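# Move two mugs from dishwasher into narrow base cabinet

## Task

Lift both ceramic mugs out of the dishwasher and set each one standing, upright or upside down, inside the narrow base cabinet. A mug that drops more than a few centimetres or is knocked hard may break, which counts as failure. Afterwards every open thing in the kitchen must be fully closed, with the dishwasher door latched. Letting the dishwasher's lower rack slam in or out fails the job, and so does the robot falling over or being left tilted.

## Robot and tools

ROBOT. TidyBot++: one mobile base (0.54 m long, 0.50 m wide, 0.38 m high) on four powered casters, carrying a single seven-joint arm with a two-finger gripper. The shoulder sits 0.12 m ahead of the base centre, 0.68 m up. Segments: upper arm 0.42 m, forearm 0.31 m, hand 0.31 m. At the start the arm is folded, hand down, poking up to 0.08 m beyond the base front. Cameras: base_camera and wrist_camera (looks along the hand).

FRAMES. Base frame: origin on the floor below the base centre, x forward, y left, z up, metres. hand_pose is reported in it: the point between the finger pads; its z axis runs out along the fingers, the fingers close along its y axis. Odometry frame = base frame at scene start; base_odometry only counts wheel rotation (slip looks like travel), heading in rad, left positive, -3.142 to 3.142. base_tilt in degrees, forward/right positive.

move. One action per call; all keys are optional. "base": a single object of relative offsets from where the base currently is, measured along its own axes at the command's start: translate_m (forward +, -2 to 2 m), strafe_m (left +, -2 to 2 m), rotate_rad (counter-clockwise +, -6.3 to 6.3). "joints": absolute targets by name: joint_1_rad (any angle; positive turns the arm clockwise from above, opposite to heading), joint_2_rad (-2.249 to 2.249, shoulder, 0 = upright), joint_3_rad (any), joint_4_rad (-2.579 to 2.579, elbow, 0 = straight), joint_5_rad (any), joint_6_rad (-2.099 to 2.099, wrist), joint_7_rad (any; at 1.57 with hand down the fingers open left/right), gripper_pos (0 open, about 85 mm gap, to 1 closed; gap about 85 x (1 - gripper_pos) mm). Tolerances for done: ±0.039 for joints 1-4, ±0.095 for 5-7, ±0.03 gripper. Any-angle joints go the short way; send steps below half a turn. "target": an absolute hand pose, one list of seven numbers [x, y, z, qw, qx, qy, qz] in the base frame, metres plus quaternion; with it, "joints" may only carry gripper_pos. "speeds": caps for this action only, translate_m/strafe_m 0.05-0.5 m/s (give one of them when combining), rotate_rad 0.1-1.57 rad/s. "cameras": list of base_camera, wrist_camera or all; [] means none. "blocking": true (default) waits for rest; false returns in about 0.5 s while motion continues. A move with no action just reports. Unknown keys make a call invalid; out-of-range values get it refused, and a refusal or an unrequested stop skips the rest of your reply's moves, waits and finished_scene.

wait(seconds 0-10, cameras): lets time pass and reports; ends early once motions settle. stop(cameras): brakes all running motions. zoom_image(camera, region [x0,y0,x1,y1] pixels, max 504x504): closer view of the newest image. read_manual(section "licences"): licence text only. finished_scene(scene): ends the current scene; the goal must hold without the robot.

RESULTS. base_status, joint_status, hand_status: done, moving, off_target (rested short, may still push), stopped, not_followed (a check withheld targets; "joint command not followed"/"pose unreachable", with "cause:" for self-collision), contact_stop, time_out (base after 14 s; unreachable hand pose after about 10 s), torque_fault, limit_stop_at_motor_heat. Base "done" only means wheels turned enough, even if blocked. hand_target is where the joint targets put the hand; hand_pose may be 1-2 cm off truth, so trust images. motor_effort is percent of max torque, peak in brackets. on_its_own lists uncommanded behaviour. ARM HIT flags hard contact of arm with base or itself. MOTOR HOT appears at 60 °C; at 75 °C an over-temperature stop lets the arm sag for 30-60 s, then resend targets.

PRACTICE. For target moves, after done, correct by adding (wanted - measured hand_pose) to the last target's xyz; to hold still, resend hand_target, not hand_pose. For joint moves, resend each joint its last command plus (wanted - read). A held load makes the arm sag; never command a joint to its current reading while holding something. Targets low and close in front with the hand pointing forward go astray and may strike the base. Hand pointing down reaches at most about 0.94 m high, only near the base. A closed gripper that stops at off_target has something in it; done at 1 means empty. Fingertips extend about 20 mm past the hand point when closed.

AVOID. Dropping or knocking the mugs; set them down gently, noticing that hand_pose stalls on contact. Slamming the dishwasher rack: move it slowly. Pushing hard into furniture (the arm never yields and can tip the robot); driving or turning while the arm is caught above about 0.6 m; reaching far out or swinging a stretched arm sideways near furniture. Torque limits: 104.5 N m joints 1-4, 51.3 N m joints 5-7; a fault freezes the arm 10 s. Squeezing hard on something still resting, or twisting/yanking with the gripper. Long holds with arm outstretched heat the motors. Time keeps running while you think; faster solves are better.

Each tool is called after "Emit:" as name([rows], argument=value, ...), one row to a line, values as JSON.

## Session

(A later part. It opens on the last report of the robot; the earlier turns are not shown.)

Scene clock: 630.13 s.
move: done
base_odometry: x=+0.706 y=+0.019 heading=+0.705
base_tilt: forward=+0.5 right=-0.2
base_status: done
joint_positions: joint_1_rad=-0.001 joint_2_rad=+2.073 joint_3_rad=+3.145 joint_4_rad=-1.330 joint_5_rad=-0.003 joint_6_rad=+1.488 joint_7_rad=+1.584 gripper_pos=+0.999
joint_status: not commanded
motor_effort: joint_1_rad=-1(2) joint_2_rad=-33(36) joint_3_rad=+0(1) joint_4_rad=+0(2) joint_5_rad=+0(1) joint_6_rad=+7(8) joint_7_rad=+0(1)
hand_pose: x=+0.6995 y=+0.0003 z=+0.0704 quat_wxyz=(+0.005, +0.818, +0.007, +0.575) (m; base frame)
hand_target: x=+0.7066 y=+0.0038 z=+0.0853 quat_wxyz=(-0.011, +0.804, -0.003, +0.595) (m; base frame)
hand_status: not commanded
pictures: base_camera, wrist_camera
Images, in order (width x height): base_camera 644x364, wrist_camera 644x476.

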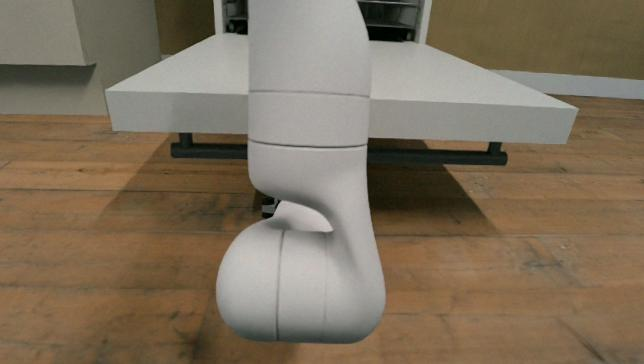

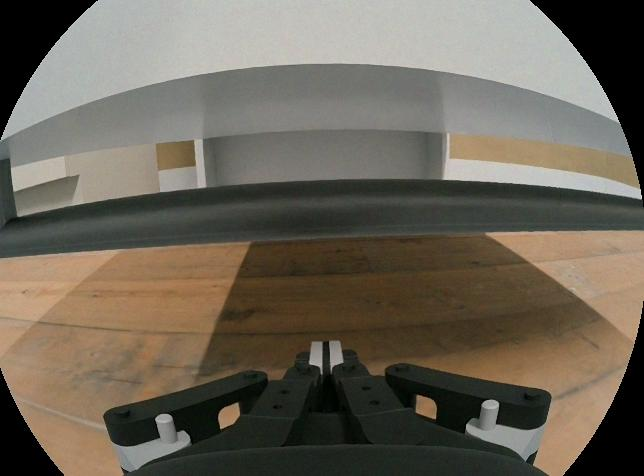

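Emit:
move(joints={"joint_2_rad": 2.0, "joint_4_rad": -1.46, "joint_6_rad": 1.63})

Scene clock: 643.83 s.
move: done
base_odometry: x=+0.706 y=+0.019 heading=+0.705
base_tilt: forward=+0.5 right=-0.2
base_status: not commanded
joint_positions: joint_1_rad=-0.001 joint_2_rad=+2.020 joint_3_rad=+3.145 joint_4_rad=-1.448 joint_5_rad=-0.003 joint_6_rad=+1.582 joint_7_rad=+1.584 gripper_pos=+0.999
joint_status: all done
motor_effort: joint_1_rad=-1(1) joint_2_rad=-33(35) joint_3_rad=+1(1) joint_4_rad=-1(2) joint_5_rad=+0(1) joint_6_rad=+7(8) joint_7_rad=+0(1)
hand_pose: x=+0.6933 y=+0.0003 z=+0.1048 quat_wxyz=(+0.006, +0.809, +0.007, +0.587) (m; base frame)
hand_target: x=+0.7040 y=+0.0037 z=+0.1283 quat_wxyz=(-0.011, +0.793, -0.003, +0.610) (m; base frame)
hand_status: not commanded
pictures: base_camera, wrist_camera
Images, in order (width x height): base_camera 644x364, wrist_camera 644x476.

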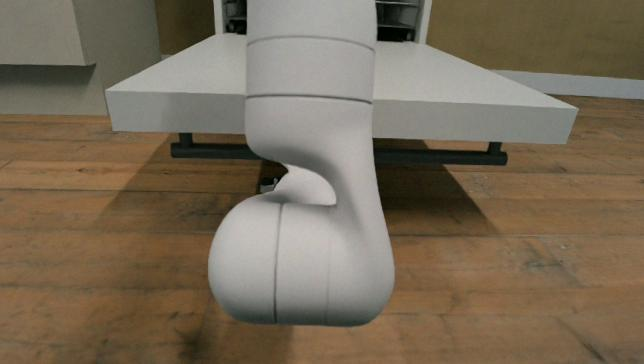

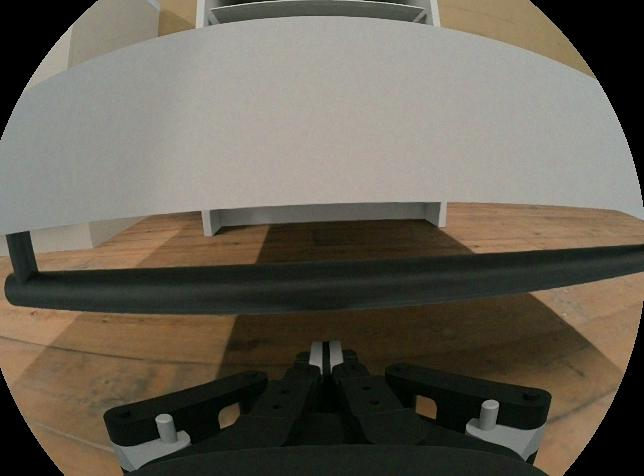

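Emit:
move(joints={"joint_2_rad": 1.88, "joint_4_rad": -1.66, "joint_6_rad": 1.75})

Scene clock: 658.57 s.
move: done
base_odometry: x=+0.706 y=+0.019 heading=+0.705
base_tilt: forward=+0.5 right=-0.1
base_status: not commanded
joint_positions: joint_1_rad=-0.001 joint_2_rad=+1.911 joint_3_rad=+3.145 joint_4_rad=-1.652 joint_5_rad=-0.003 joint_6_rad=+1.697 joint_7_rad=+1.584 gripper_pos=+0.999
joint_status: all done
motor_effort: joint_1_rad=-1(2) joint_2_rad=-34(37) joint_3_rad=+0(1) joint_4_rad=-2(2) joint_5_rad=+1(1) joint_6_rad=+8(13) joint_7_rad=+0(1)
hand_pose: x=+0.6850 y=+0.0001 z=+0.1640 quat_wxyz=(+0.006, +0.803, +0.007, +0.596) (m; base frame)
hand_target: x=+0.7016 y=+0.0035 z=+0.1963 quat_wxyz=(-0.011, +0.780, -0.004, +0.625) (m; base frame)
hand_status: not commanded
pictures: base_camera, wrist_camera
Images, in order (width x height): base_camera 644x364, wrist_camera 644x476.

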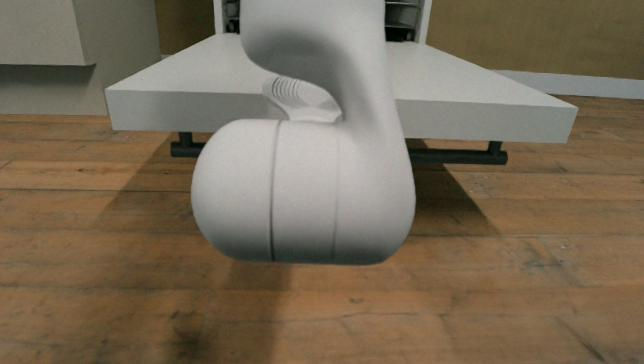

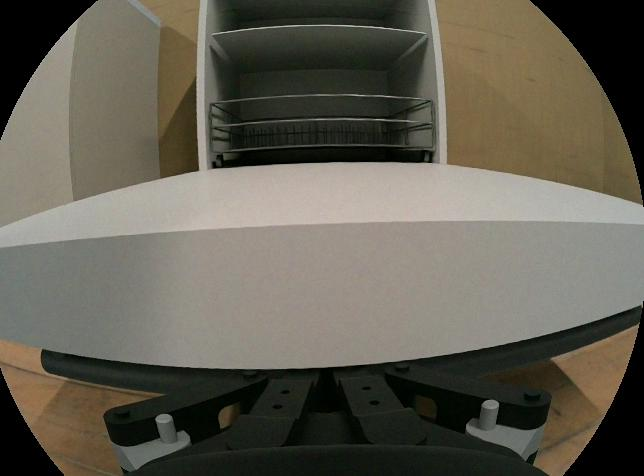

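Emit:
move(joints={"joint_2_rad": 1.70, "joint_4_rad": -1.81, "joint_6_rad": 1.88})

Emit:
move(joints={"joint_2_rad": 1.53, "joint_4_rad": -1.93, "joint_6_rad": 1.82})

Scene clock: 661.13 s.
move: off_target
base_odometry: x=+0.706 y=+0.019 heading=+0.705
base_tilt: forward=+0.5 right=-0.2
base_status: not commanded
joint_positions: joint_1_rad=-0.001 joint_2_rad=+1.798 joint_3_rad=+3.145 joint_4_rad=-1.840 joint_5_rad=-0.003 joint_6_rad=+1.786 joint_7_rad=+1.584 gripper_pos=+0.999
joint_status: joint_2_rad off_target (ended at +1.798, target +1.700); the others done
motor_effort: joint_1_rad=-1(2) joint_2_rad=-49(50) joint_3_rad=+0(1) joint_4_rad=+5(7) joint_5_rad=+1(1) joint_6_rad=+16(17) joint_7_rad=+0(1)
hand_pose: x=+0.6783 y=+0.0001 z=+0.2240 quat_wxyz=(+0.006, +0.799, +0.007, +0.601) (m; base frame)
hand_target: x=+0.7338 y=+0.0034 z=+0.3158 quat_wxyz=(-0.012, +0.728, -0.003, +0.686) (m; base frame)
hand_status: not commanded
pictures: base_camera, wrist_camera
Images, in order (width x height): base_camera 644x364, wrist_camera 644x476.

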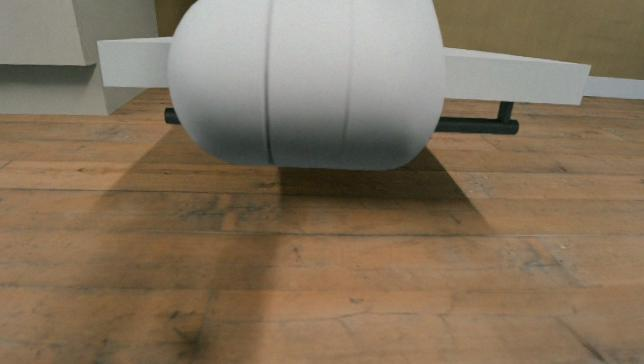

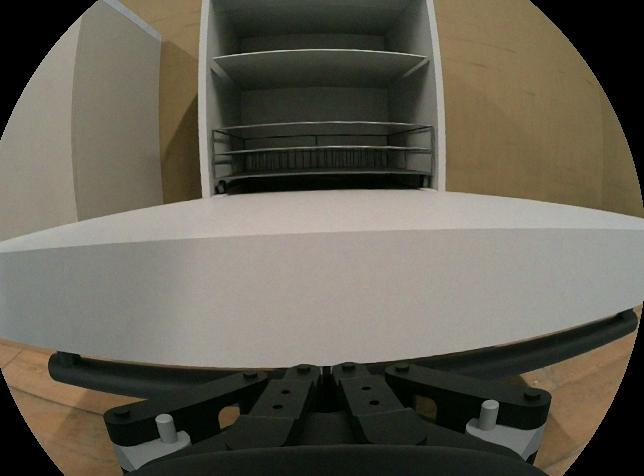

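Scene clock: 662.23 s.
move: off_target
base_odometry: x=+0.706 y=+0.019 heading=+0.705
base_tilt: forward=+0.5 right=-0.2
base_status: not commanded
joint_positions: joint_1_rad=-0.002 joint_2_rad=+1.655 joint_3_rad=+3.145 joint_4_rad=-1.995 joint_5_rad=-0.003 joint_6_rad=+1.786 joint_7_rad=+1.584 gripper_pos=+0.999
joint_status: joint_2_rad off_target (ended at +1.655, target +1.530); joint_4_rad off_target (ended at -1.995, target -1.930); the others done
motor_effort: joint_1_rad=+2(2) joint_2_rad=-53(54) joint_3_rad=+2(2) joint_4_rad=+10(12) joint_5_rad=-2(3) joint_6_rad=+15(19) joint_7_rad=+0(1)
hand_pose: x=+0.6835 y=+0.0001 z=+0.2820 quat_wxyz=(+0.006, +0.803, +0.007, +0.596) (m; base frame)
hand_target: x=+0.7515 y=+0.0032 z=+0.3788 quat_wxyz=(-0.011, +0.731, -0.003, +0.682) (m; base frame)
hand_status: not commanded
pictures: base_camera, wrist_camera
Images, in order (width x height): base_camera 644x364, wrist_camera 644x476.

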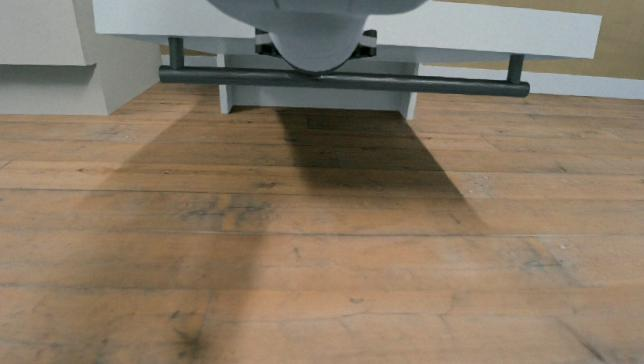

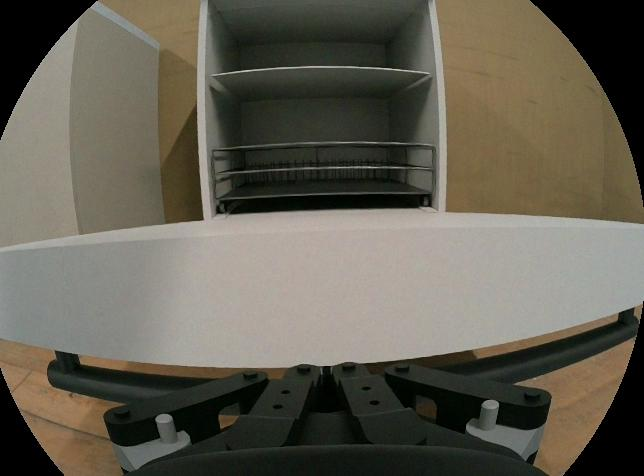

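Emit:
move(joints={"joint_2_rad": 1.41, "joint_4_rad": -1.89, "joint_6_rad": 1.75})

Emit:
move(joints={"joint_2_rad": 1.27, "joint_4_rad": -1.98, "joint_6_rad": 1.70})

Scene clock: 665.40 s.
move: off_target
base_odometry: x=+0.706 y=+0.019 heading=+0.705
base_tilt: forward=+0.5 right=-0.2
base_status: not commanded
joint_positions: joint_1_rad=-0.002 joint_2_rad=+1.610 joint_3_rad=+3.145 joint_4_rad=-2.023 joint_5_rad=-0.003 joint_6_rad=+1.715 joint_7_rad=+1.584 gripper_pos=+0.999
joint_status: joint_2_rad off_target (ended at +1.610, target +1.410); joint_4_rad off_target (ended at -2.023, target -1.890); the others done
motor_effort: joint_1_rad=+3(3) joint_2_rad=-65(65) joint_3_rad=+2(2) joint_4_rad=+25(25) joint_5_rad=-3(3) joint_6_rad=+19(20) joint_7_rad=+0(1)
hand_pose: x=+0.6839 y=+0.0000 z=+0.2823 quat_wxyz=(+0.006, +0.819, +0.007, +0.574) (m; base frame)
hand_target: x=+0.7960 y=+0.0031 z=+0.4451 quat_wxyz=(-0.011, +0.700, -0.003, +0.714) (m; base frame)
hand_status: not commanded
pictures: base_camera, wrist_camera
Images, in order (width x height): base_camera 644x364, wrist_camera 644x476.

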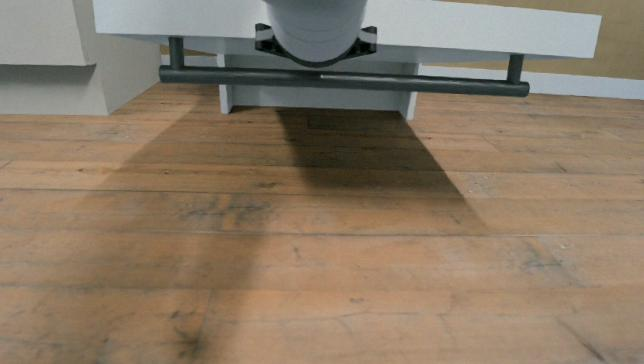

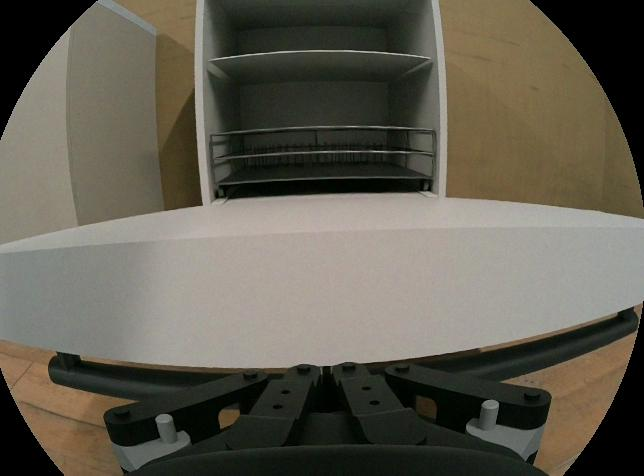

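Scene clock: 666.60 s.
move: off_target
base_odometry: x=+0.706 y=+0.018 heading=+0.705
base_tilt: forward=+0.5 right=-0.2
base_status: not commanded
joint_positions: joint_1_rad=-0.003 joint_2_rad=+1.414 joint_3_rad=+3.145 joint_4_rad=-2.151 joint_5_rad=-0.003 joint_6_rad=+1.669 joint_7_rad=+1.584 gripper_pos=+0.999
joint_status: joint_2_rad off_target (ended at +1.414, target +1.270); joint_4_rad off_target (ended at -2.151, target -1.980); the others done
motor_effort: joint_1_rad=+2(3) joint_2_rad=-57(68) joint_3_rad=+3(4) joint_4_rad=+33(34) joint_5_rad=-3(3) joint_6_rad=+14(22) joint_7_rad=+0(1)
hand_pose: x=+0.7005 y=+0.0007 z=+0.3616 quat_wxyz=(+0.006, +0.812, +0.007, +0.584) (m; base frame)
hand_target: x=+0.7981 y=+0.0030 z=+0.5003 quat_wxyz=(-0.011, +0.700, -0.003, +0.714) (m; base frame)
hand_status: not commanded
pictures: base_camera, wrist_camera
Images, in order (width x height): base_camera 644x364, wrist_camera 644x476.

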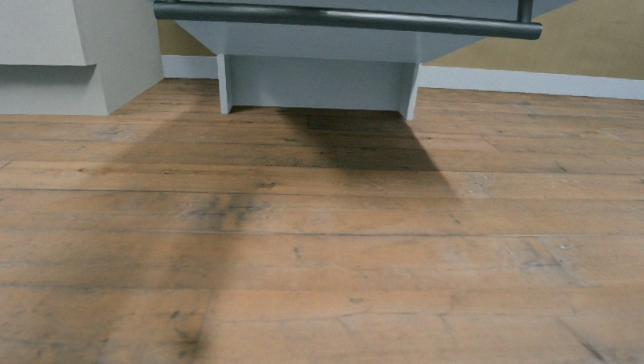

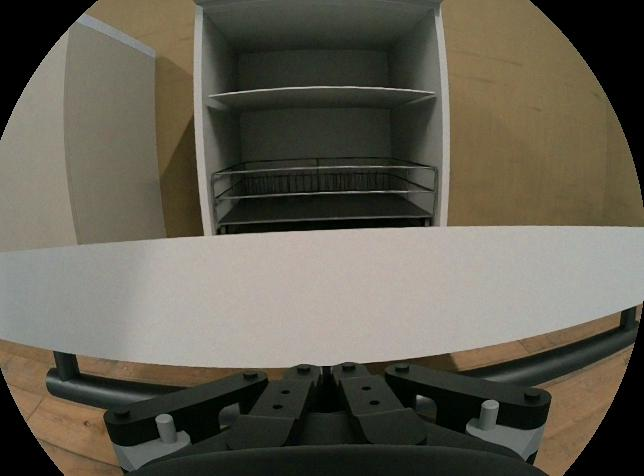

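Emit:
move(base={"translate_m": 0.05}, speeds={"translate_m": 0.06})

Emit:
move(joints={"joint_2_rad": 1.10, "joint_4_rad": -2.02, "joint_6_rad": 1.65})

Scene clock: 671.90 s.
move: time_out
base_odometry: x=+0.740 y=+0.048 heading=+0.705
base_tilt: forward=+0.5 right=-0.1
base_status: translate_m time_out (by the wheels' count: +0.046 of +0.050)
joint_positions: joint_1_rad=-0.003 joint_2_rad=+1.413 joint_3_rad=+3.145 joint_4_rad=-2.279 joint_5_rad=-0.003 joint_6_rad=+1.656 joint_7_rad=+1.584 gripper_pos=+0.999
joint_status: not commanded
motor_effort: joint_1_rad=-2(2) joint_2_rad=-61(63) joint_3_rad=+0(3) joint_4_rad=+54(59) joint_5_rad=+0(2) joint_6_rad=+18(21) joint_7_rad=+0(1)
hand_pose: x=+0.6484 y=+0.0004 z=+0.3404 quat_wxyz=(+0.006, +0.851, +0.007, +0.525) (m; base frame)
hand_target: x=+0.7981 y=+0.0030 z=+0.5003 quat_wxyz=(-0.011, +0.700, -0.003, +0.714) (m; base frame)
hand_status: not commanded
pictures: base_camera, wrist_camera
Images, in order (width x height): base_camera 644x364, wrist_camera 644x476.

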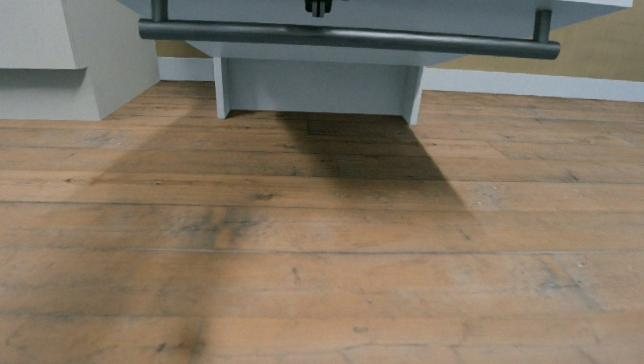

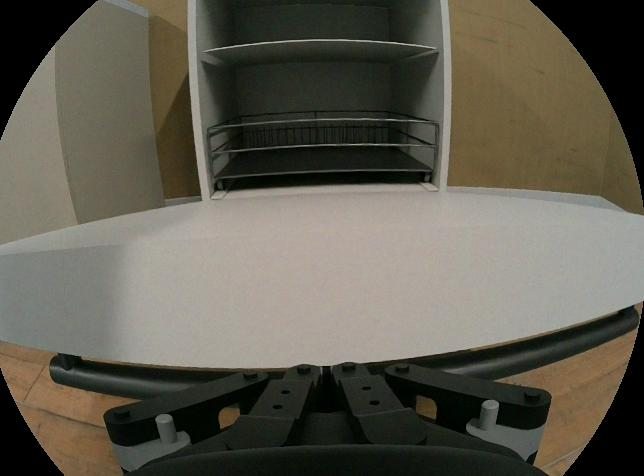

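not run: a stop that you did not command came earlier in this reply.

Emit:
move(joints={"joint_2_rad": 1.08, "joint_4_rad": -2.14, "joint_6_rad": 1.47}, base={"translate_m": 0.0})

Scene clock: 677.20 s.
move: off_target
base_odometry: x=+0.741 y=+0.049 heading=+0.705
base_tilt: forward=+0.4 right=-0.2
base_status: done
joint_positions: joint_1_rad=-0.003 joint_2_rad=+1.218 joint_3_rad=+3.145 joint_4_rad=-2.324 joint_5_rad=-0.003 joint_6_rad=+1.392 joint_7_rad=+1.584 gripper_pos=+0.999
joint_status: joint_2_rad off_target (ended at +1.218, target +1.080); joint_4_rad off_target (ended at -2.324, target -2.140); the others done
motor_effort: joint_1_rad=+2(3) joint_2_rad=-53(61) joint_3_rad=+3(4) joint_4_rad=+36(53) joint_5_rad=-3(3) joint_6_rad=+24(27) joint_7_rad=-1(1)
hand_pose: x=+0.6520 y=+0.0003 z=+0.3675 quat_wxyz=(+0.005, +0.879, +0.007, +0.476) (m; base frame)
hand_target: x=+0.7718 y=+0.0024 z=+0.5112 quat_wxyz=(-0.009, +0.768, -0.004, +0.641) (m; base frame)
hand_status: not commanded
pictures: base_camera, wrist_camera
Images, in order (width x height): base_camera 644x364, wrist_camera 644x476.

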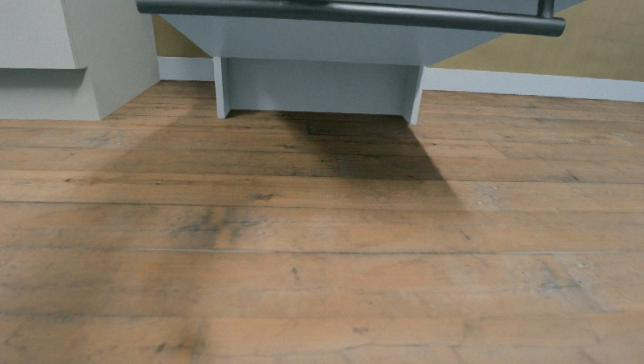

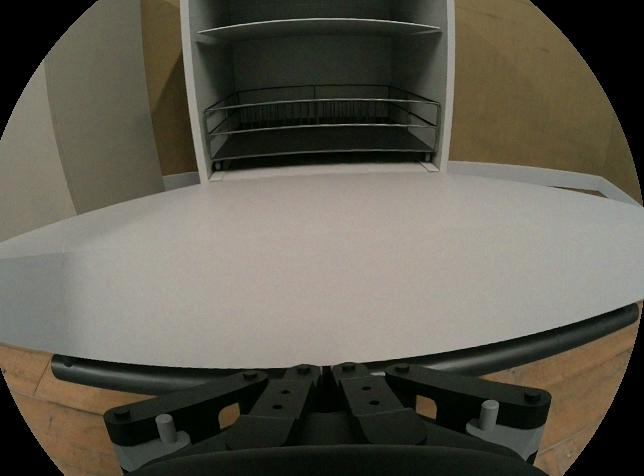

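Emit:
move(joints={"joint_2_rad": 1.18, "joint_4_rad": -2.08, "joint_6_rad": 1.82})

Scene clock: 684.77 s.
move: off_target
base_odometry: x=+0.742 y=+0.049 heading=+0.705
base_tilt: forward=+0.5 right=-0.2
base_status: not commanded
joint_positions: joint_1_rad=+0.000 joint_2_rad=+1.281 joint_3_rad=+3.145 joint_4_rad=-2.191 joint_5_rad=-0.003 joint_6_rad=+1.703 joint_7_rad=+1.574 gripper_pos=+0.999
joint_status: joint_2_rad off_target (ended at +1.281, target +1.180); joint_4_rad off_target (ended at -2.191, target -2.080); joint_6_rad off_target (ended at +1.703, target +1.820)
motor_effort: joint_1_rad=-2(3) joint_2_rad=-56(60) joint_3_rad=+1(5) joint_4_rad=+24(58) joint_5_rad=+1(3) joint_6_rad=+27(45) joint_7_rad=+2(4)
hand_pose: x=+0.7253 y=-0.0007 z=+0.4432 quat_wxyz=(+0.004, +0.774, +0.001, +0.633) (m; base frame)
hand_target: x=+0.7795 y=+0.0030 z=+0.5704 quat_wxyz=(-0.011, +0.659, -0.003, +0.752) (m; base frame)
hand_status: not commanded
pictures: base_camera, wrist_camera
Images, in order (width x height): base_camera 644x364, wrist_camera 644x476.

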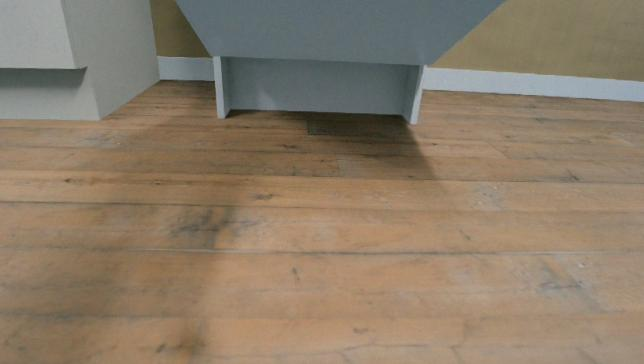

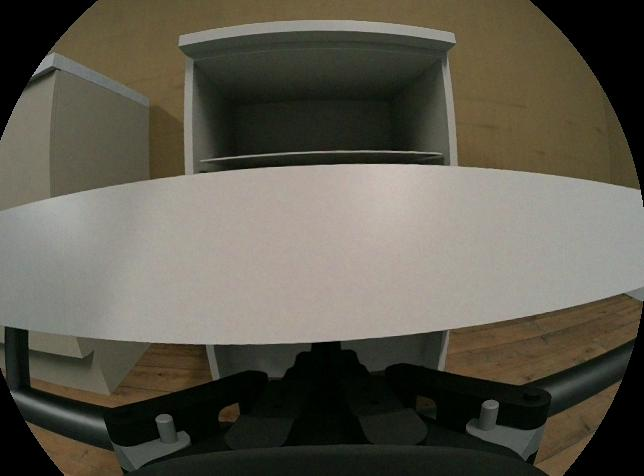

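Emit:
move(joints={"joint_2_rad": 0.98, "joint_4_rad": -1.98, "joint_6_rad": 1.62})

Scene clock: 688.27 s.
move: off_target
base_odometry: x=+0.741 y=+0.049 heading=+0.705
base_tilt: forward=+0.5 right=-0.2
base_status: not commanded
joint_positions: joint_1_rad=-0.001 joint_2_rad=+1.133 joint_3_rad=+3.145 joint_4_rad=-2.203 joint_5_rad=-0.003 joint_6_rad=+1.512 joint_7_rad=+1.574 gripper_pos=+0.999
joint_status: joint_2_rad off_target (ended at +1.133, target +0.980); joint_4_rad off_target (ended at -2.203, target -1.980); joint_6_rad off_target (ended at +1.512, target +1.620)
motor_effort: joint_1_rad=+1(2) joint_2_rad=-59(61) joint_3_rad=+3(3) joint_4_rad=+46(47) joint_5_rad=-3(3) joint_6_rad=+30(31) joint_7_rad=-1(2)
hand_pose: x=+0.7407 y=-0.0005 z=+0.4738 quat_wxyz=(+0.004, +0.791, +0.001, +0.612) (m; base frame)
hand_target: x=+0.8283 y=+0.0028 z=+0.6781 quat_wxyz=(-0.011, +0.621, -0.002, +0.784) (m; base frame)
hand_status: not commanded
pictures: base_camera, wrist_camera
Images, in order (width x height): base_camera 644x364, wrist_camera 644x476.

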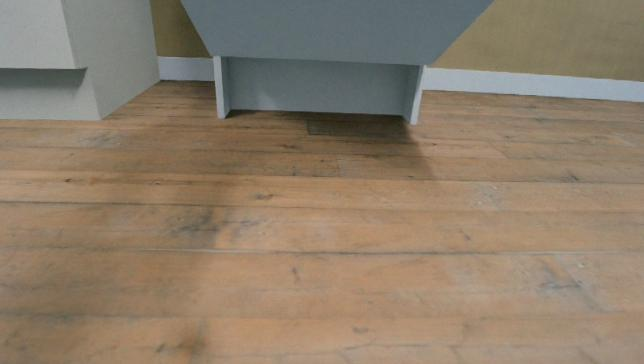

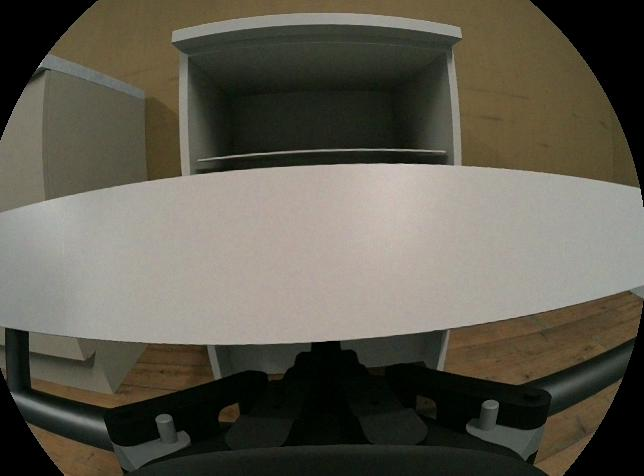

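Emit:
move(joints={"joint_2_rad": 0.90, "joint_4_rad": -1.97, "joint_6_rad": 1.62}, base={"translate_m": 0.05}, speeds={"translate_m": 0.08})

Scene clock: 694.37 s.
move: time_out
base_odometry: x=+0.776 y=+0.079 heading=+0.706
base_tilt: forward=+0.5 right=-0.2
base_status: translate_m time_out (by the wheels' count: +0.046 of +0.050)
joint_positions: joint_1_rad=-0.002 joint_2_rad=+1.013 joint_3_rad=+3.145 joint_4_rad=-2.324 joint_5_rad=-0.003 joint_6_rad=+1.460 joint_7_rad=+1.574 gripper_pos=+0.999
joint_status: joint_2_rad off_target (ended at +1.013, target +0.900); joint_4_rad off_target (ended at -2.324, target -1.970); joint_6_rad off_target (ended at +1.460, target +1.620)
motor_effort: joint_1_rad=+1(3) joint_2_rad=-53(61) joint_3_rad=+3(5) joint_4_rad=+71(75) joint_5_rad=-1(3) joint_6_rad=+36(40) joint_7_rad=-1(1)
hand_pose: x=+0.7118 y=-0.0001 z=+0.5023 quat_wxyz=(+0.003, +0.807, +0.001, +0.591) (m; base frame)
hand_target: x=+0.8284 y=+0.0028 z=+0.7386 quat_wxyz=(-0.011, +0.585, -0.001, +0.811) (m; base frame)
hand_status: not commanded
pictures: base_camera, wrist_camera
Images, in order (width x height): base_camera 644x364, wrist_camera 644x476.

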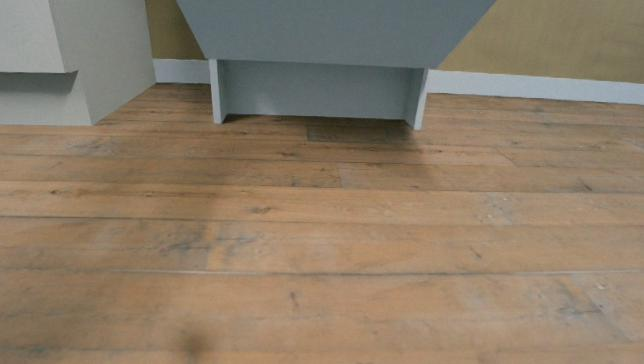

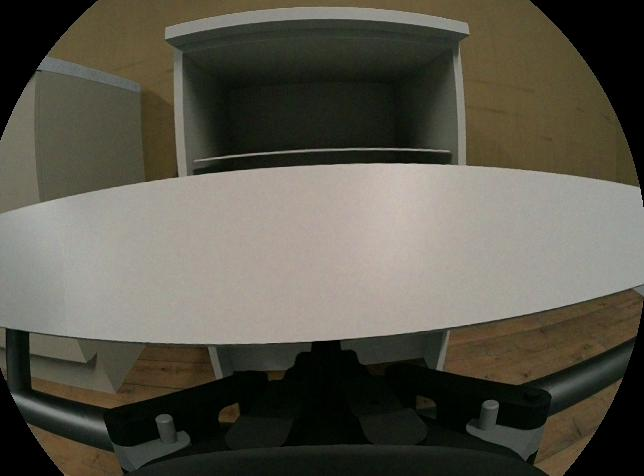

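Emit:
move(joints={"joint_2_rad": 0.78, "joint_4_rad": -1.93, "joint_6_rad": 1.48}, base={"translate_m": 0.0})

Scene clock: 698.73 s.
move: off_target
base_odometry: x=+0.776 y=+0.079 heading=+0.706
base_tilt: forward=+0.5 right=-0.3
base_status: done
joint_positions: joint_1_rad=-0.003 joint_2_rad=+0.905 joint_3_rad=+3.145 joint_4_rad=-2.297 joint_5_rad=-0.003 joint_6_rad=+1.288 joint_7_rad=+1.574 gripper_pos=+0.999
joint_status: joint_2_rad off_target (ended at +0.905, target +0.780); joint_4_rad off_target (ended at -2.297, target -1.930); joint_6_rad off_target (ended at +1.288, target +1.480)
motor_effort: joint_1_rad=+2(2) joint_2_rad=-52(55) joint_3_rad=+4(4) joint_4_rad=+72(73) joint_5_rad=-2(3) joint_6_rad=+43(44) joint_7_rad=-2(2)
hand_pose: x=+0.7240 y=+0.0003 z=+0.5229 quat_wxyz=(+0.003, +0.818, +0.001, +0.576) (m; base frame)
hand_target: x=+0.8398 y=+0.0026 z=+0.7994 quat_wxyz=(-0.010, +0.577, -0.001, +0.817) (m; base frame)
hand_status: not commanded
pictures: base_camera, wrist_camera
Images, in order (width x height): base_camera 644x364, wrist_camera 644x476.

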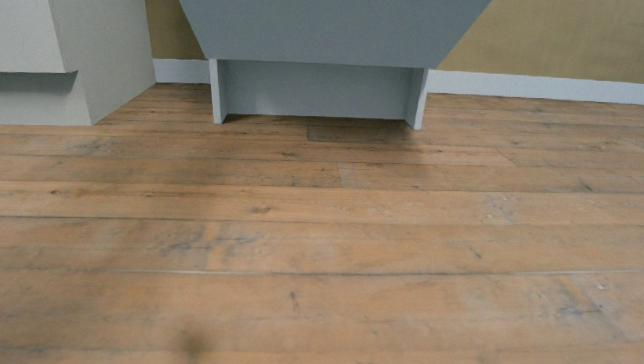

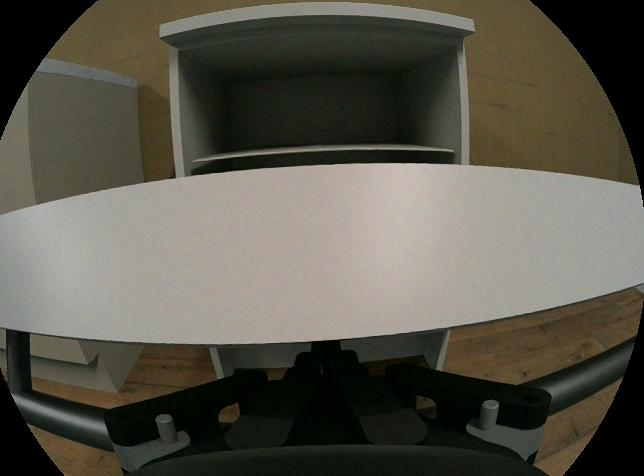

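Emit:
move(joints={"joint_2_rad": 0.62, "joint_4_rad": -1.95, "joint_6_rad": 1.30})

Scene clock: 708.83 s.
move: off_target
base_odometry: x=+0.777 y=+0.079 heading=+0.706
base_tilt: forward=+0.4 right=-0.2
base_status: not commanded
joint_positions: joint_1_rad=-0.003 joint_2_rad=+0.784 joint_3_rad=+3.145 joint_4_rad=-2.244 joint_5_rad=-0.003 joint_6_rad=+1.066 joint_7_rad=+1.574 gripper_pos=+0.999
joint_status: joint_2_rad off_target (ended at +0.784, target +0.620); joint_4_rad off_target (ended at -2.244, target -1.950); joint_6_rad off_target (ended at +1.066, target +1.300)
motor_effort: joint_1_rad=+3(3) joint_2_rad=-58(58) joint_3_rad=+4(4) joint_4_rad=+62(73) joint_5_rad=-2(3) joint_6_rad=+49(50) joint_7_rad=-2(3)
hand_pose: x=+0.7393 y=+0.0007 z=+0.5483 quat_wxyz=(+0.002, +0.831, +0.001, +0.556) (m; base frame)
hand_target: x=+0.8309 y=+0.0022 z=+0.8520 quat_wxyz=(-0.009, +0.593, -0.001, +0.805) (m; base frame)
hand_status: not commanded
pictures: base_camera, wrist_camera
Images, in order (width x height): base_camera 644x364, wrist_camera 644x476.

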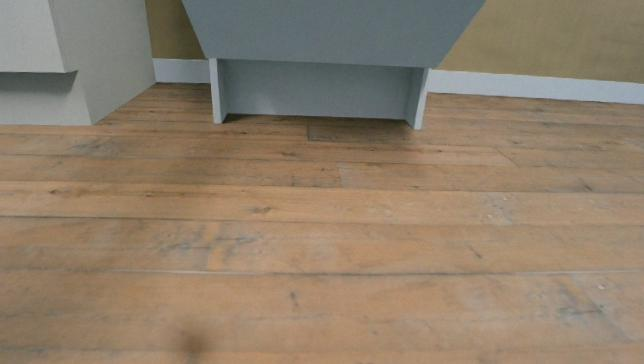

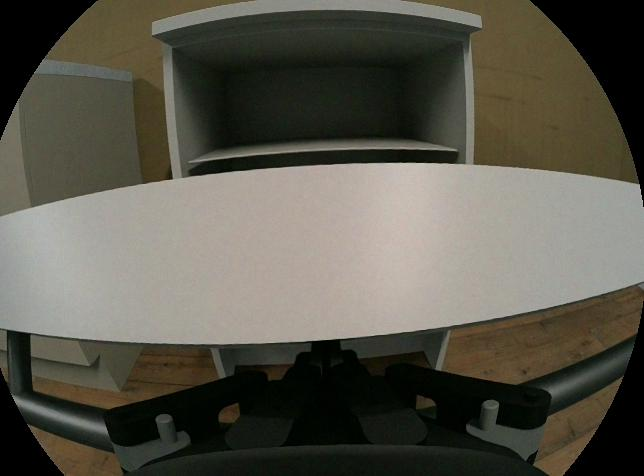

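Emit:
move(joints={"joint_2_rad": 0.58, "joint_4_rad": -1.93, "joint_6_rad": 0.75})

Scene clock: 716.63 s.
move: off_target
base_odometry: x=+0.777 y=+0.079 heading=+0.706
base_tilt: forward=+0.5 right=-0.2
base_status: not commanded
joint_positions: joint_1_rad=-0.004 joint_2_rad=+0.629 joint_3_rad=+3.145 joint_4_rad=-2.090 joint_5_rad=-0.003 joint_6_rad=+0.654 joint_7_rad=+1.574 gripper_pos=+0.999
joint_status: joint_2_rad off_target (ended at +0.629, target +0.580); joint_4_rad off_target (ended at -2.090, target -1.930); joint_6_rad off_target (ended at +0.654, target +0.750)
motor_effort: joint_1_rad=+3(3) joint_2_rad=-38(58) joint_3_rad=+3(4) joint_4_rad=+41(61) joint_5_rad=-2(3) joint_6_rad=+29(49) joint_7_rad=-2(3)
hand_pose: x=+0.7693 y=+0.0015 z=+0.5873 quat_wxyz=(+0.002, +0.859, +0.001, +0.512) (m; base frame)
hand_target: x=+0.8410 y=+0.0004 z=+0.7214 quat_wxyz=(-0.005, +0.771, -0.004, +0.637) (m; base frame)
hand_status: not commanded
pictures: base_camera, wrist_camera
Images, in order (width x height): base_camera 644x364, wrist_camera 644x476.

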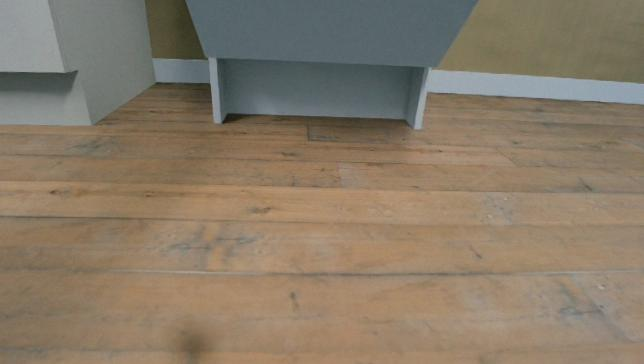

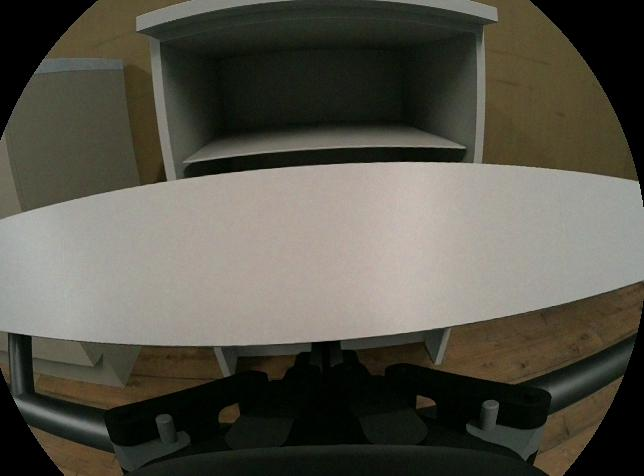

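Emit:
move(joints={"joint_2_rad": 0.55, "joint_4_rad": -1.62, "joint_6_rad": 0.25})

Scene clock: 719.63 s.
move: off_target
base_odometry: x=+0.777 y=+0.079 heading=+0.706
base_tilt: forward=+0.5 right=-0.2
base_status: not commanded
joint_positions: joint_1_rad=-0.005 joint_2_rad=+0.555 joint_3_rad=+3.145 joint_4_rad=-1.763 joint_5_rad=-0.003 joint_6_rad=+0.118 joint_7_rad=+1.574 gripper_pos=+0.999
joint_status: joint_4_rad off_target (ended at -1.763, target -1.620); joint_6_rad off_target (ended at +0.118, target +0.250); the others done
motor_effort: joint_1_rad=+3(3) joint_2_rad=-33(38) joint_3_rad=+4(5) joint_4_rad=+42(46) joint_5_rad=-1(3) joint_6_rad=+34(36) joint_7_rad=-1(3)
hand_pose: x=+0.8231 y=+0.0028 z=+0.6428 quat_wxyz=(+0.001, +0.891, +0.002, +0.454) (m; base frame)
hand_target: x=+0.8911 y=-0.0016 z=+0.7567 quat_wxyz=(-0.002, +0.819, -0.005, +0.574) (m; base frame)
hand_status: not commanded
pictures: base_camera, wrist_camera
Images, in order (width x height): base_camera 644x364, wrist_camera 644x476.

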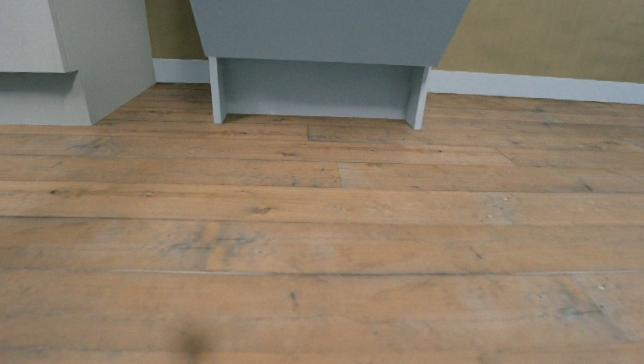

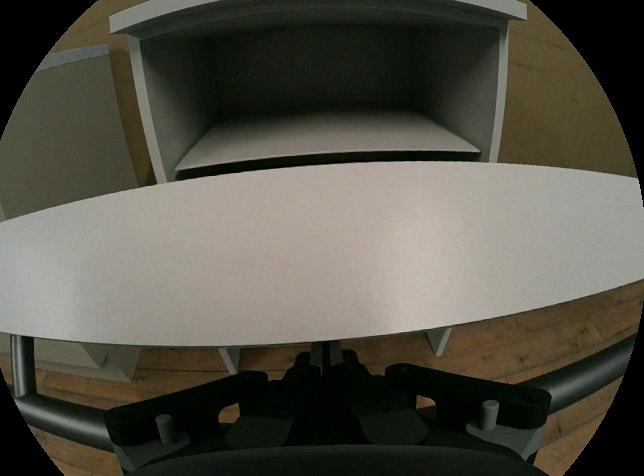

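Emit:
move(joints={"joint_2_rad": 0.54, "joint_4_rad": -1.36, "joint_6_rad": -0.25}, base={"translate_m": 0.08}, speeds={"translate_m": 0.1})

Scene clock: 723.20 s.
move: off_target
base_odometry: x=+0.837 y=+0.131 heading=+0.707
base_tilt: forward=+0.5 right=-0.2
base_status: done
joint_positions: joint_1_rad=-0.008 joint_2_rad=+0.503 joint_3_rad=+3.145 joint_4_rad=-1.463 joint_5_rad=-0.003 joint_6_rad=-0.413 joint_7_rad=+1.574 gripper_pos=+0.999
joint_status: joint_4_rad off_target (ended at -1.463, target -1.360); joint_6_rad off_target (ended at -0.413, target -0.250); the others done
motor_effort: joint_1_rad=+4(4) joint_2_rad=-31(36) joint_3_rad=+3(4) joint_4_rad=+38(46) joint_5_rad=-2(2) joint_6_rad=+37(41) joint_7_rad=-2(2)
hand_pose: x=+0.8269 y=+0.0053 z=+0.7042 quat_wxyz=(+0.000, +0.928, +0.003, +0.372) (m; base frame)
hand_target: x=+0.8934 y=-0.0036 z=+0.7706 quat_wxyz=(+0.002, +0.880, -0.007, +0.476) (m; base frame)
hand_status: not commanded
pictures: base_camera, wrist_camera
Images, in order (width x height): base_camera 644x364, wrist_camera 644x476.

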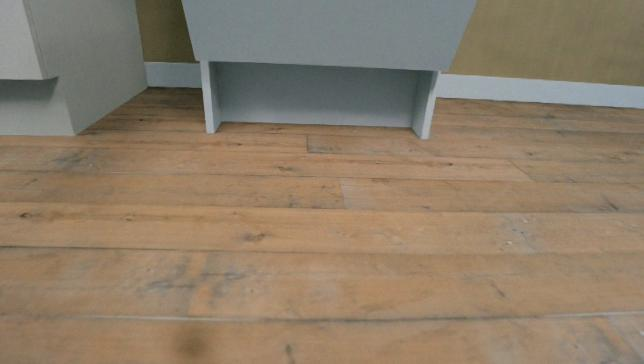

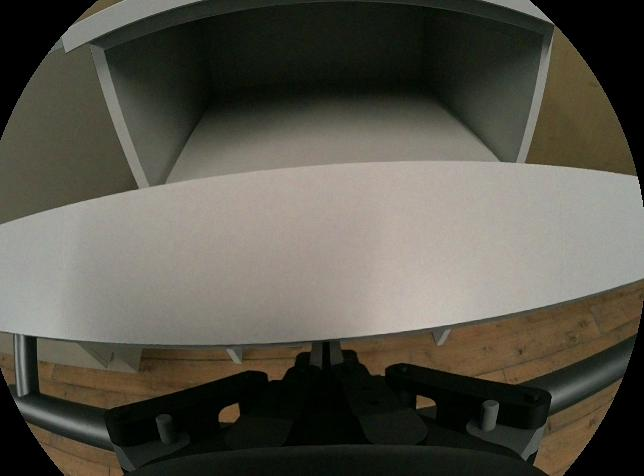

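Emit:
move(joints={"joint_2_rad": 0.56, "joint_4_rad": -1.07, "joint_6_rad": -0.66}, base={"translate_m": 0.09}, speeds={"translate_m": 0.1})

Scene clock: 728.23 s.
move: off_target
base_odometry: x=+0.906 y=+0.189 heading=+0.707
base_tilt: forward=+0.5 right=-0.2
base_status: done
joint_positions: joint_1_rad=-0.012 joint_2_rad=+0.535 joint_3_rad=+3.145 joint_4_rad=-1.167 joint_5_rad=-0.003 joint_6_rad=-0.840 joint_7_rad=+1.574 gripper_pos=+0.999
joint_status: joint_4_rad off_target (ended at -1.167, target -1.070); joint_6_rad off_target (ended at -0.840, target -0.660); the others done
motor_effort: joint_1_rad=+4(4) joint_2_rad=-36(39) joint_3_rad=+3(4) joint_4_rad=+37(40) joint_5_rad=-2(2) joint_6_rad=+39(41) joint_7_rad=-1(2)
hand_pose: x=+0.8209 y=+0.0082 z=+0.7459 quat_wxyz=(-0.001, +0.955, +0.005, +0.296) (m; base frame)
hand_target: x=+0.8906 y=-0.0049 z=+0.8146 quat_wxyz=(+0.004, +0.911, -0.010, +0.413) (m; base frame)
hand_status: not commanded
pictures: base_camera, wrist_camera
Images, in order (width x height): base_camera 644x364, wrist_camera 644x476.

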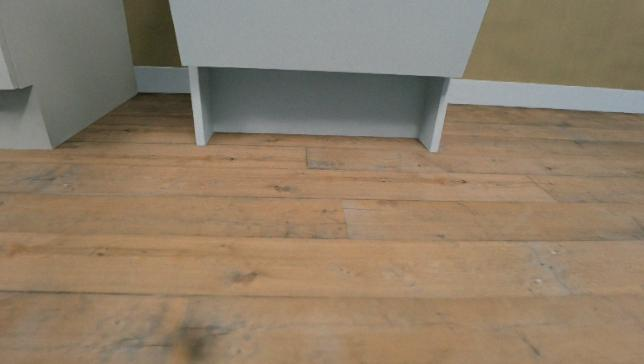

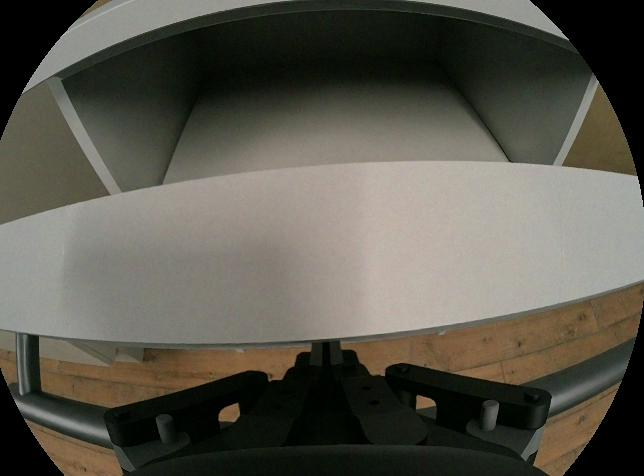

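Emit:
move(joints={"joint_2_rad": 0.55, "joint_4_rad": -0.83, "joint_6_rad": -1.06}, base={"translate_m": 0.12}, speeds={"translate_m": 0.1})

Scene clock: 733.37 s.
move: off_target
base_odometry: x=+0.997 y=+0.267 heading=+0.708
base_tilt: forward=+0.5 right=-0.2
base_status: done
joint_positions: joint_1_rad=-0.017 joint_2_rad=+0.581 joint_3_rad=+3.145 joint_4_rad=-0.916 joint_5_rad=-0.003 joint_6_rad=-1.215 joint_7_rad=+1.574 gripper_pos=+0.999
joint_status: joint_4_rad off_target (ended at -0.916, target -0.830); joint_6_rad off_target (ended at -1.215, target -1.060); the others done
motor_effort: joint_1_rad=+5(5) joint_2_rad=-44(50) joint_3_rad=+4(5) joint_4_rad=+34(38) joint_5_rad=+1(3) joint_6_rad=+32(41) joint_7_rad=-1(1)
hand_pose: x=+0.7931 y=+0.0116 z=+0.7736 quat_wxyz=(-0.002, +0.977, +0.008, +0.213) (m; base frame)
hand_target: x=+0.8485 y=-0.0056 z=+0.8624 quat_wxyz=(+0.005, +0.939, -0.012, +0.344) (m; base frame)
hand_status: not commanded
pictures: base_camera, wrist_camera
Images, in order (width x height): base_camera 644x364, wrist_camera 644x476.

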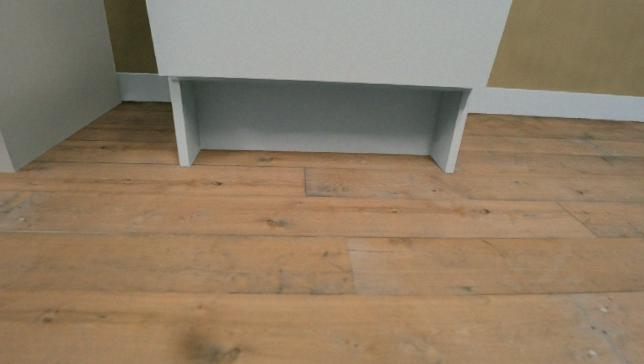

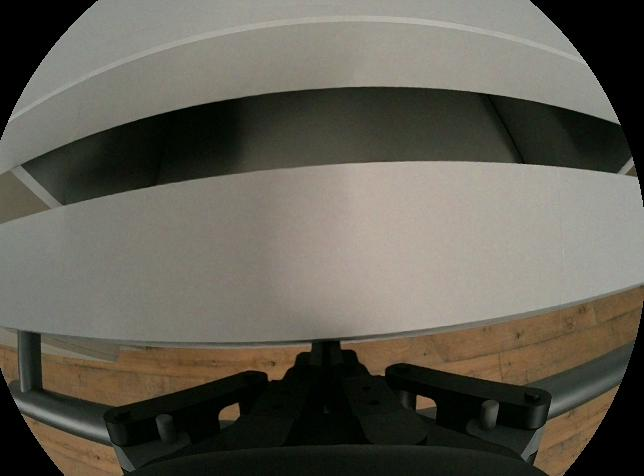

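Emit:
move(joints={"joint_2_rad": 0.57, "joint_4_rad": -0.72, "joint_6_rad": -1.30}, base={"translate_m": 0.10}, speeds={"translate_m": 0.07})

Scene clock: 738.87 s.
move: off_target
base_odometry: x=+1.073 y=+0.332 heading=+0.708
base_tilt: forward=+0.5 right=-0.2
base_status: done
joint_positions: joint_1_rad=-0.021 joint_2_rad=+0.611 joint_3_rad=+3.145 joint_4_rad=-0.788 joint_5_rad=-0.003 joint_6_rad=-1.434 joint_7_rad=+1.574 gripper_pos=+0.999
joint_status: joint_2_rad off_target (ended at +0.611, target +0.570); joint_4_rad off_target (ended at -0.788, target -0.720); joint_6_rad off_target (ended at -1.434, target -1.300)
motor_effort: joint_1_rad=+5(6) joint_2_rad=-46(53) joint_3_rad=+5(5) joint_4_rad=+30(37) joint_5_rad=+2(3) joint_6_rad=+27(33) joint_7_rad=-2(2)
hand_pose: x=+0.7645 y=+0.0146 z=+0.7834 quat_wxyz=(-0.002, +0.988, +0.011, +0.153) (m; base frame)
hand_target: x=+0.8113 y=-0.0057 z=+0.8580 quat_wxyz=(+0.006, +0.962, -0.014, +0.272) (m; base frame)
hand_status: not commanded
pictures: base_camera, wrist_camera
Images, in order (width x height): base_camera 644x364, wrist_camera 644x476.

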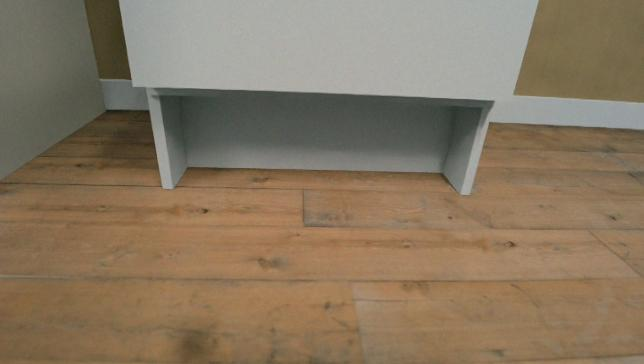

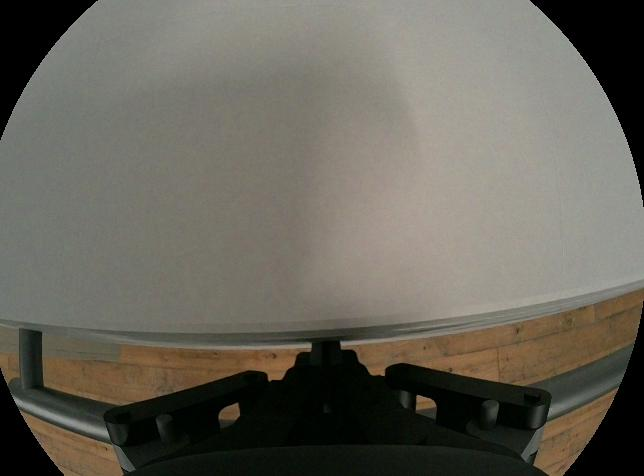

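Emit:
move(base={"translate_m": 0.05}, speeds={"translate_m": 0.06})

Scene clock: 743.40 s.
move: done
base_odometry: x=+1.110 y=+0.364 heading=+0.708
base_tilt: forward=+0.5 right=-0.2
base_status: done
joint_positions: joint_1_rad=-0.021 joint_2_rad=+0.573 joint_3_rad=+3.143 joint_4_rad=-0.825 joint_5_rad=-0.003 joint_6_rad=-1.548 joint_7_rad=+1.574 gripper_pos=+0.999
joint_status: not commanded
motor_effort: joint_1_rad=+3(5) joint_2_rad=-37(48) joint_3_rad=+4(6) joint_4_rad=+40(41) joint_5_rad=+4(5) joint_6_rad=+40(45) joint_7_rad=+0(1)
hand_pose: x=+0.7172 y=+0.0144 z=+0.7843 quat_wxyz=(-0.002, +0.995, +0.012, +0.098) (m; base frame)
hand_target: x=+0.8113 y=-0.0057 z=+0.8580 quat_wxyz=(+0.006, +0.962, -0.014, +0.272) (m; base frame)
hand_status: not commanded
pictures: base_camera, wrist_camera
Images, in order (width x height): base_camera 644x364, wrist_camera 644x476.

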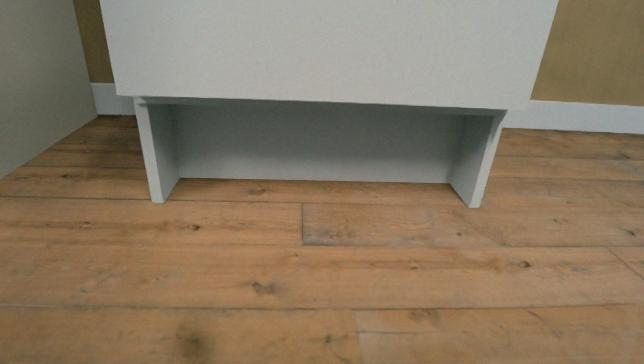

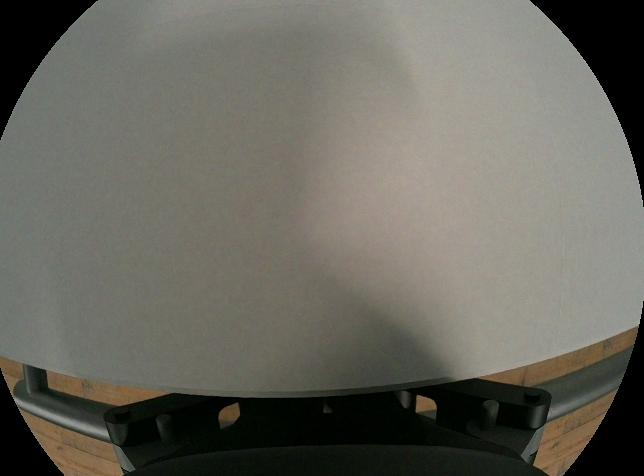

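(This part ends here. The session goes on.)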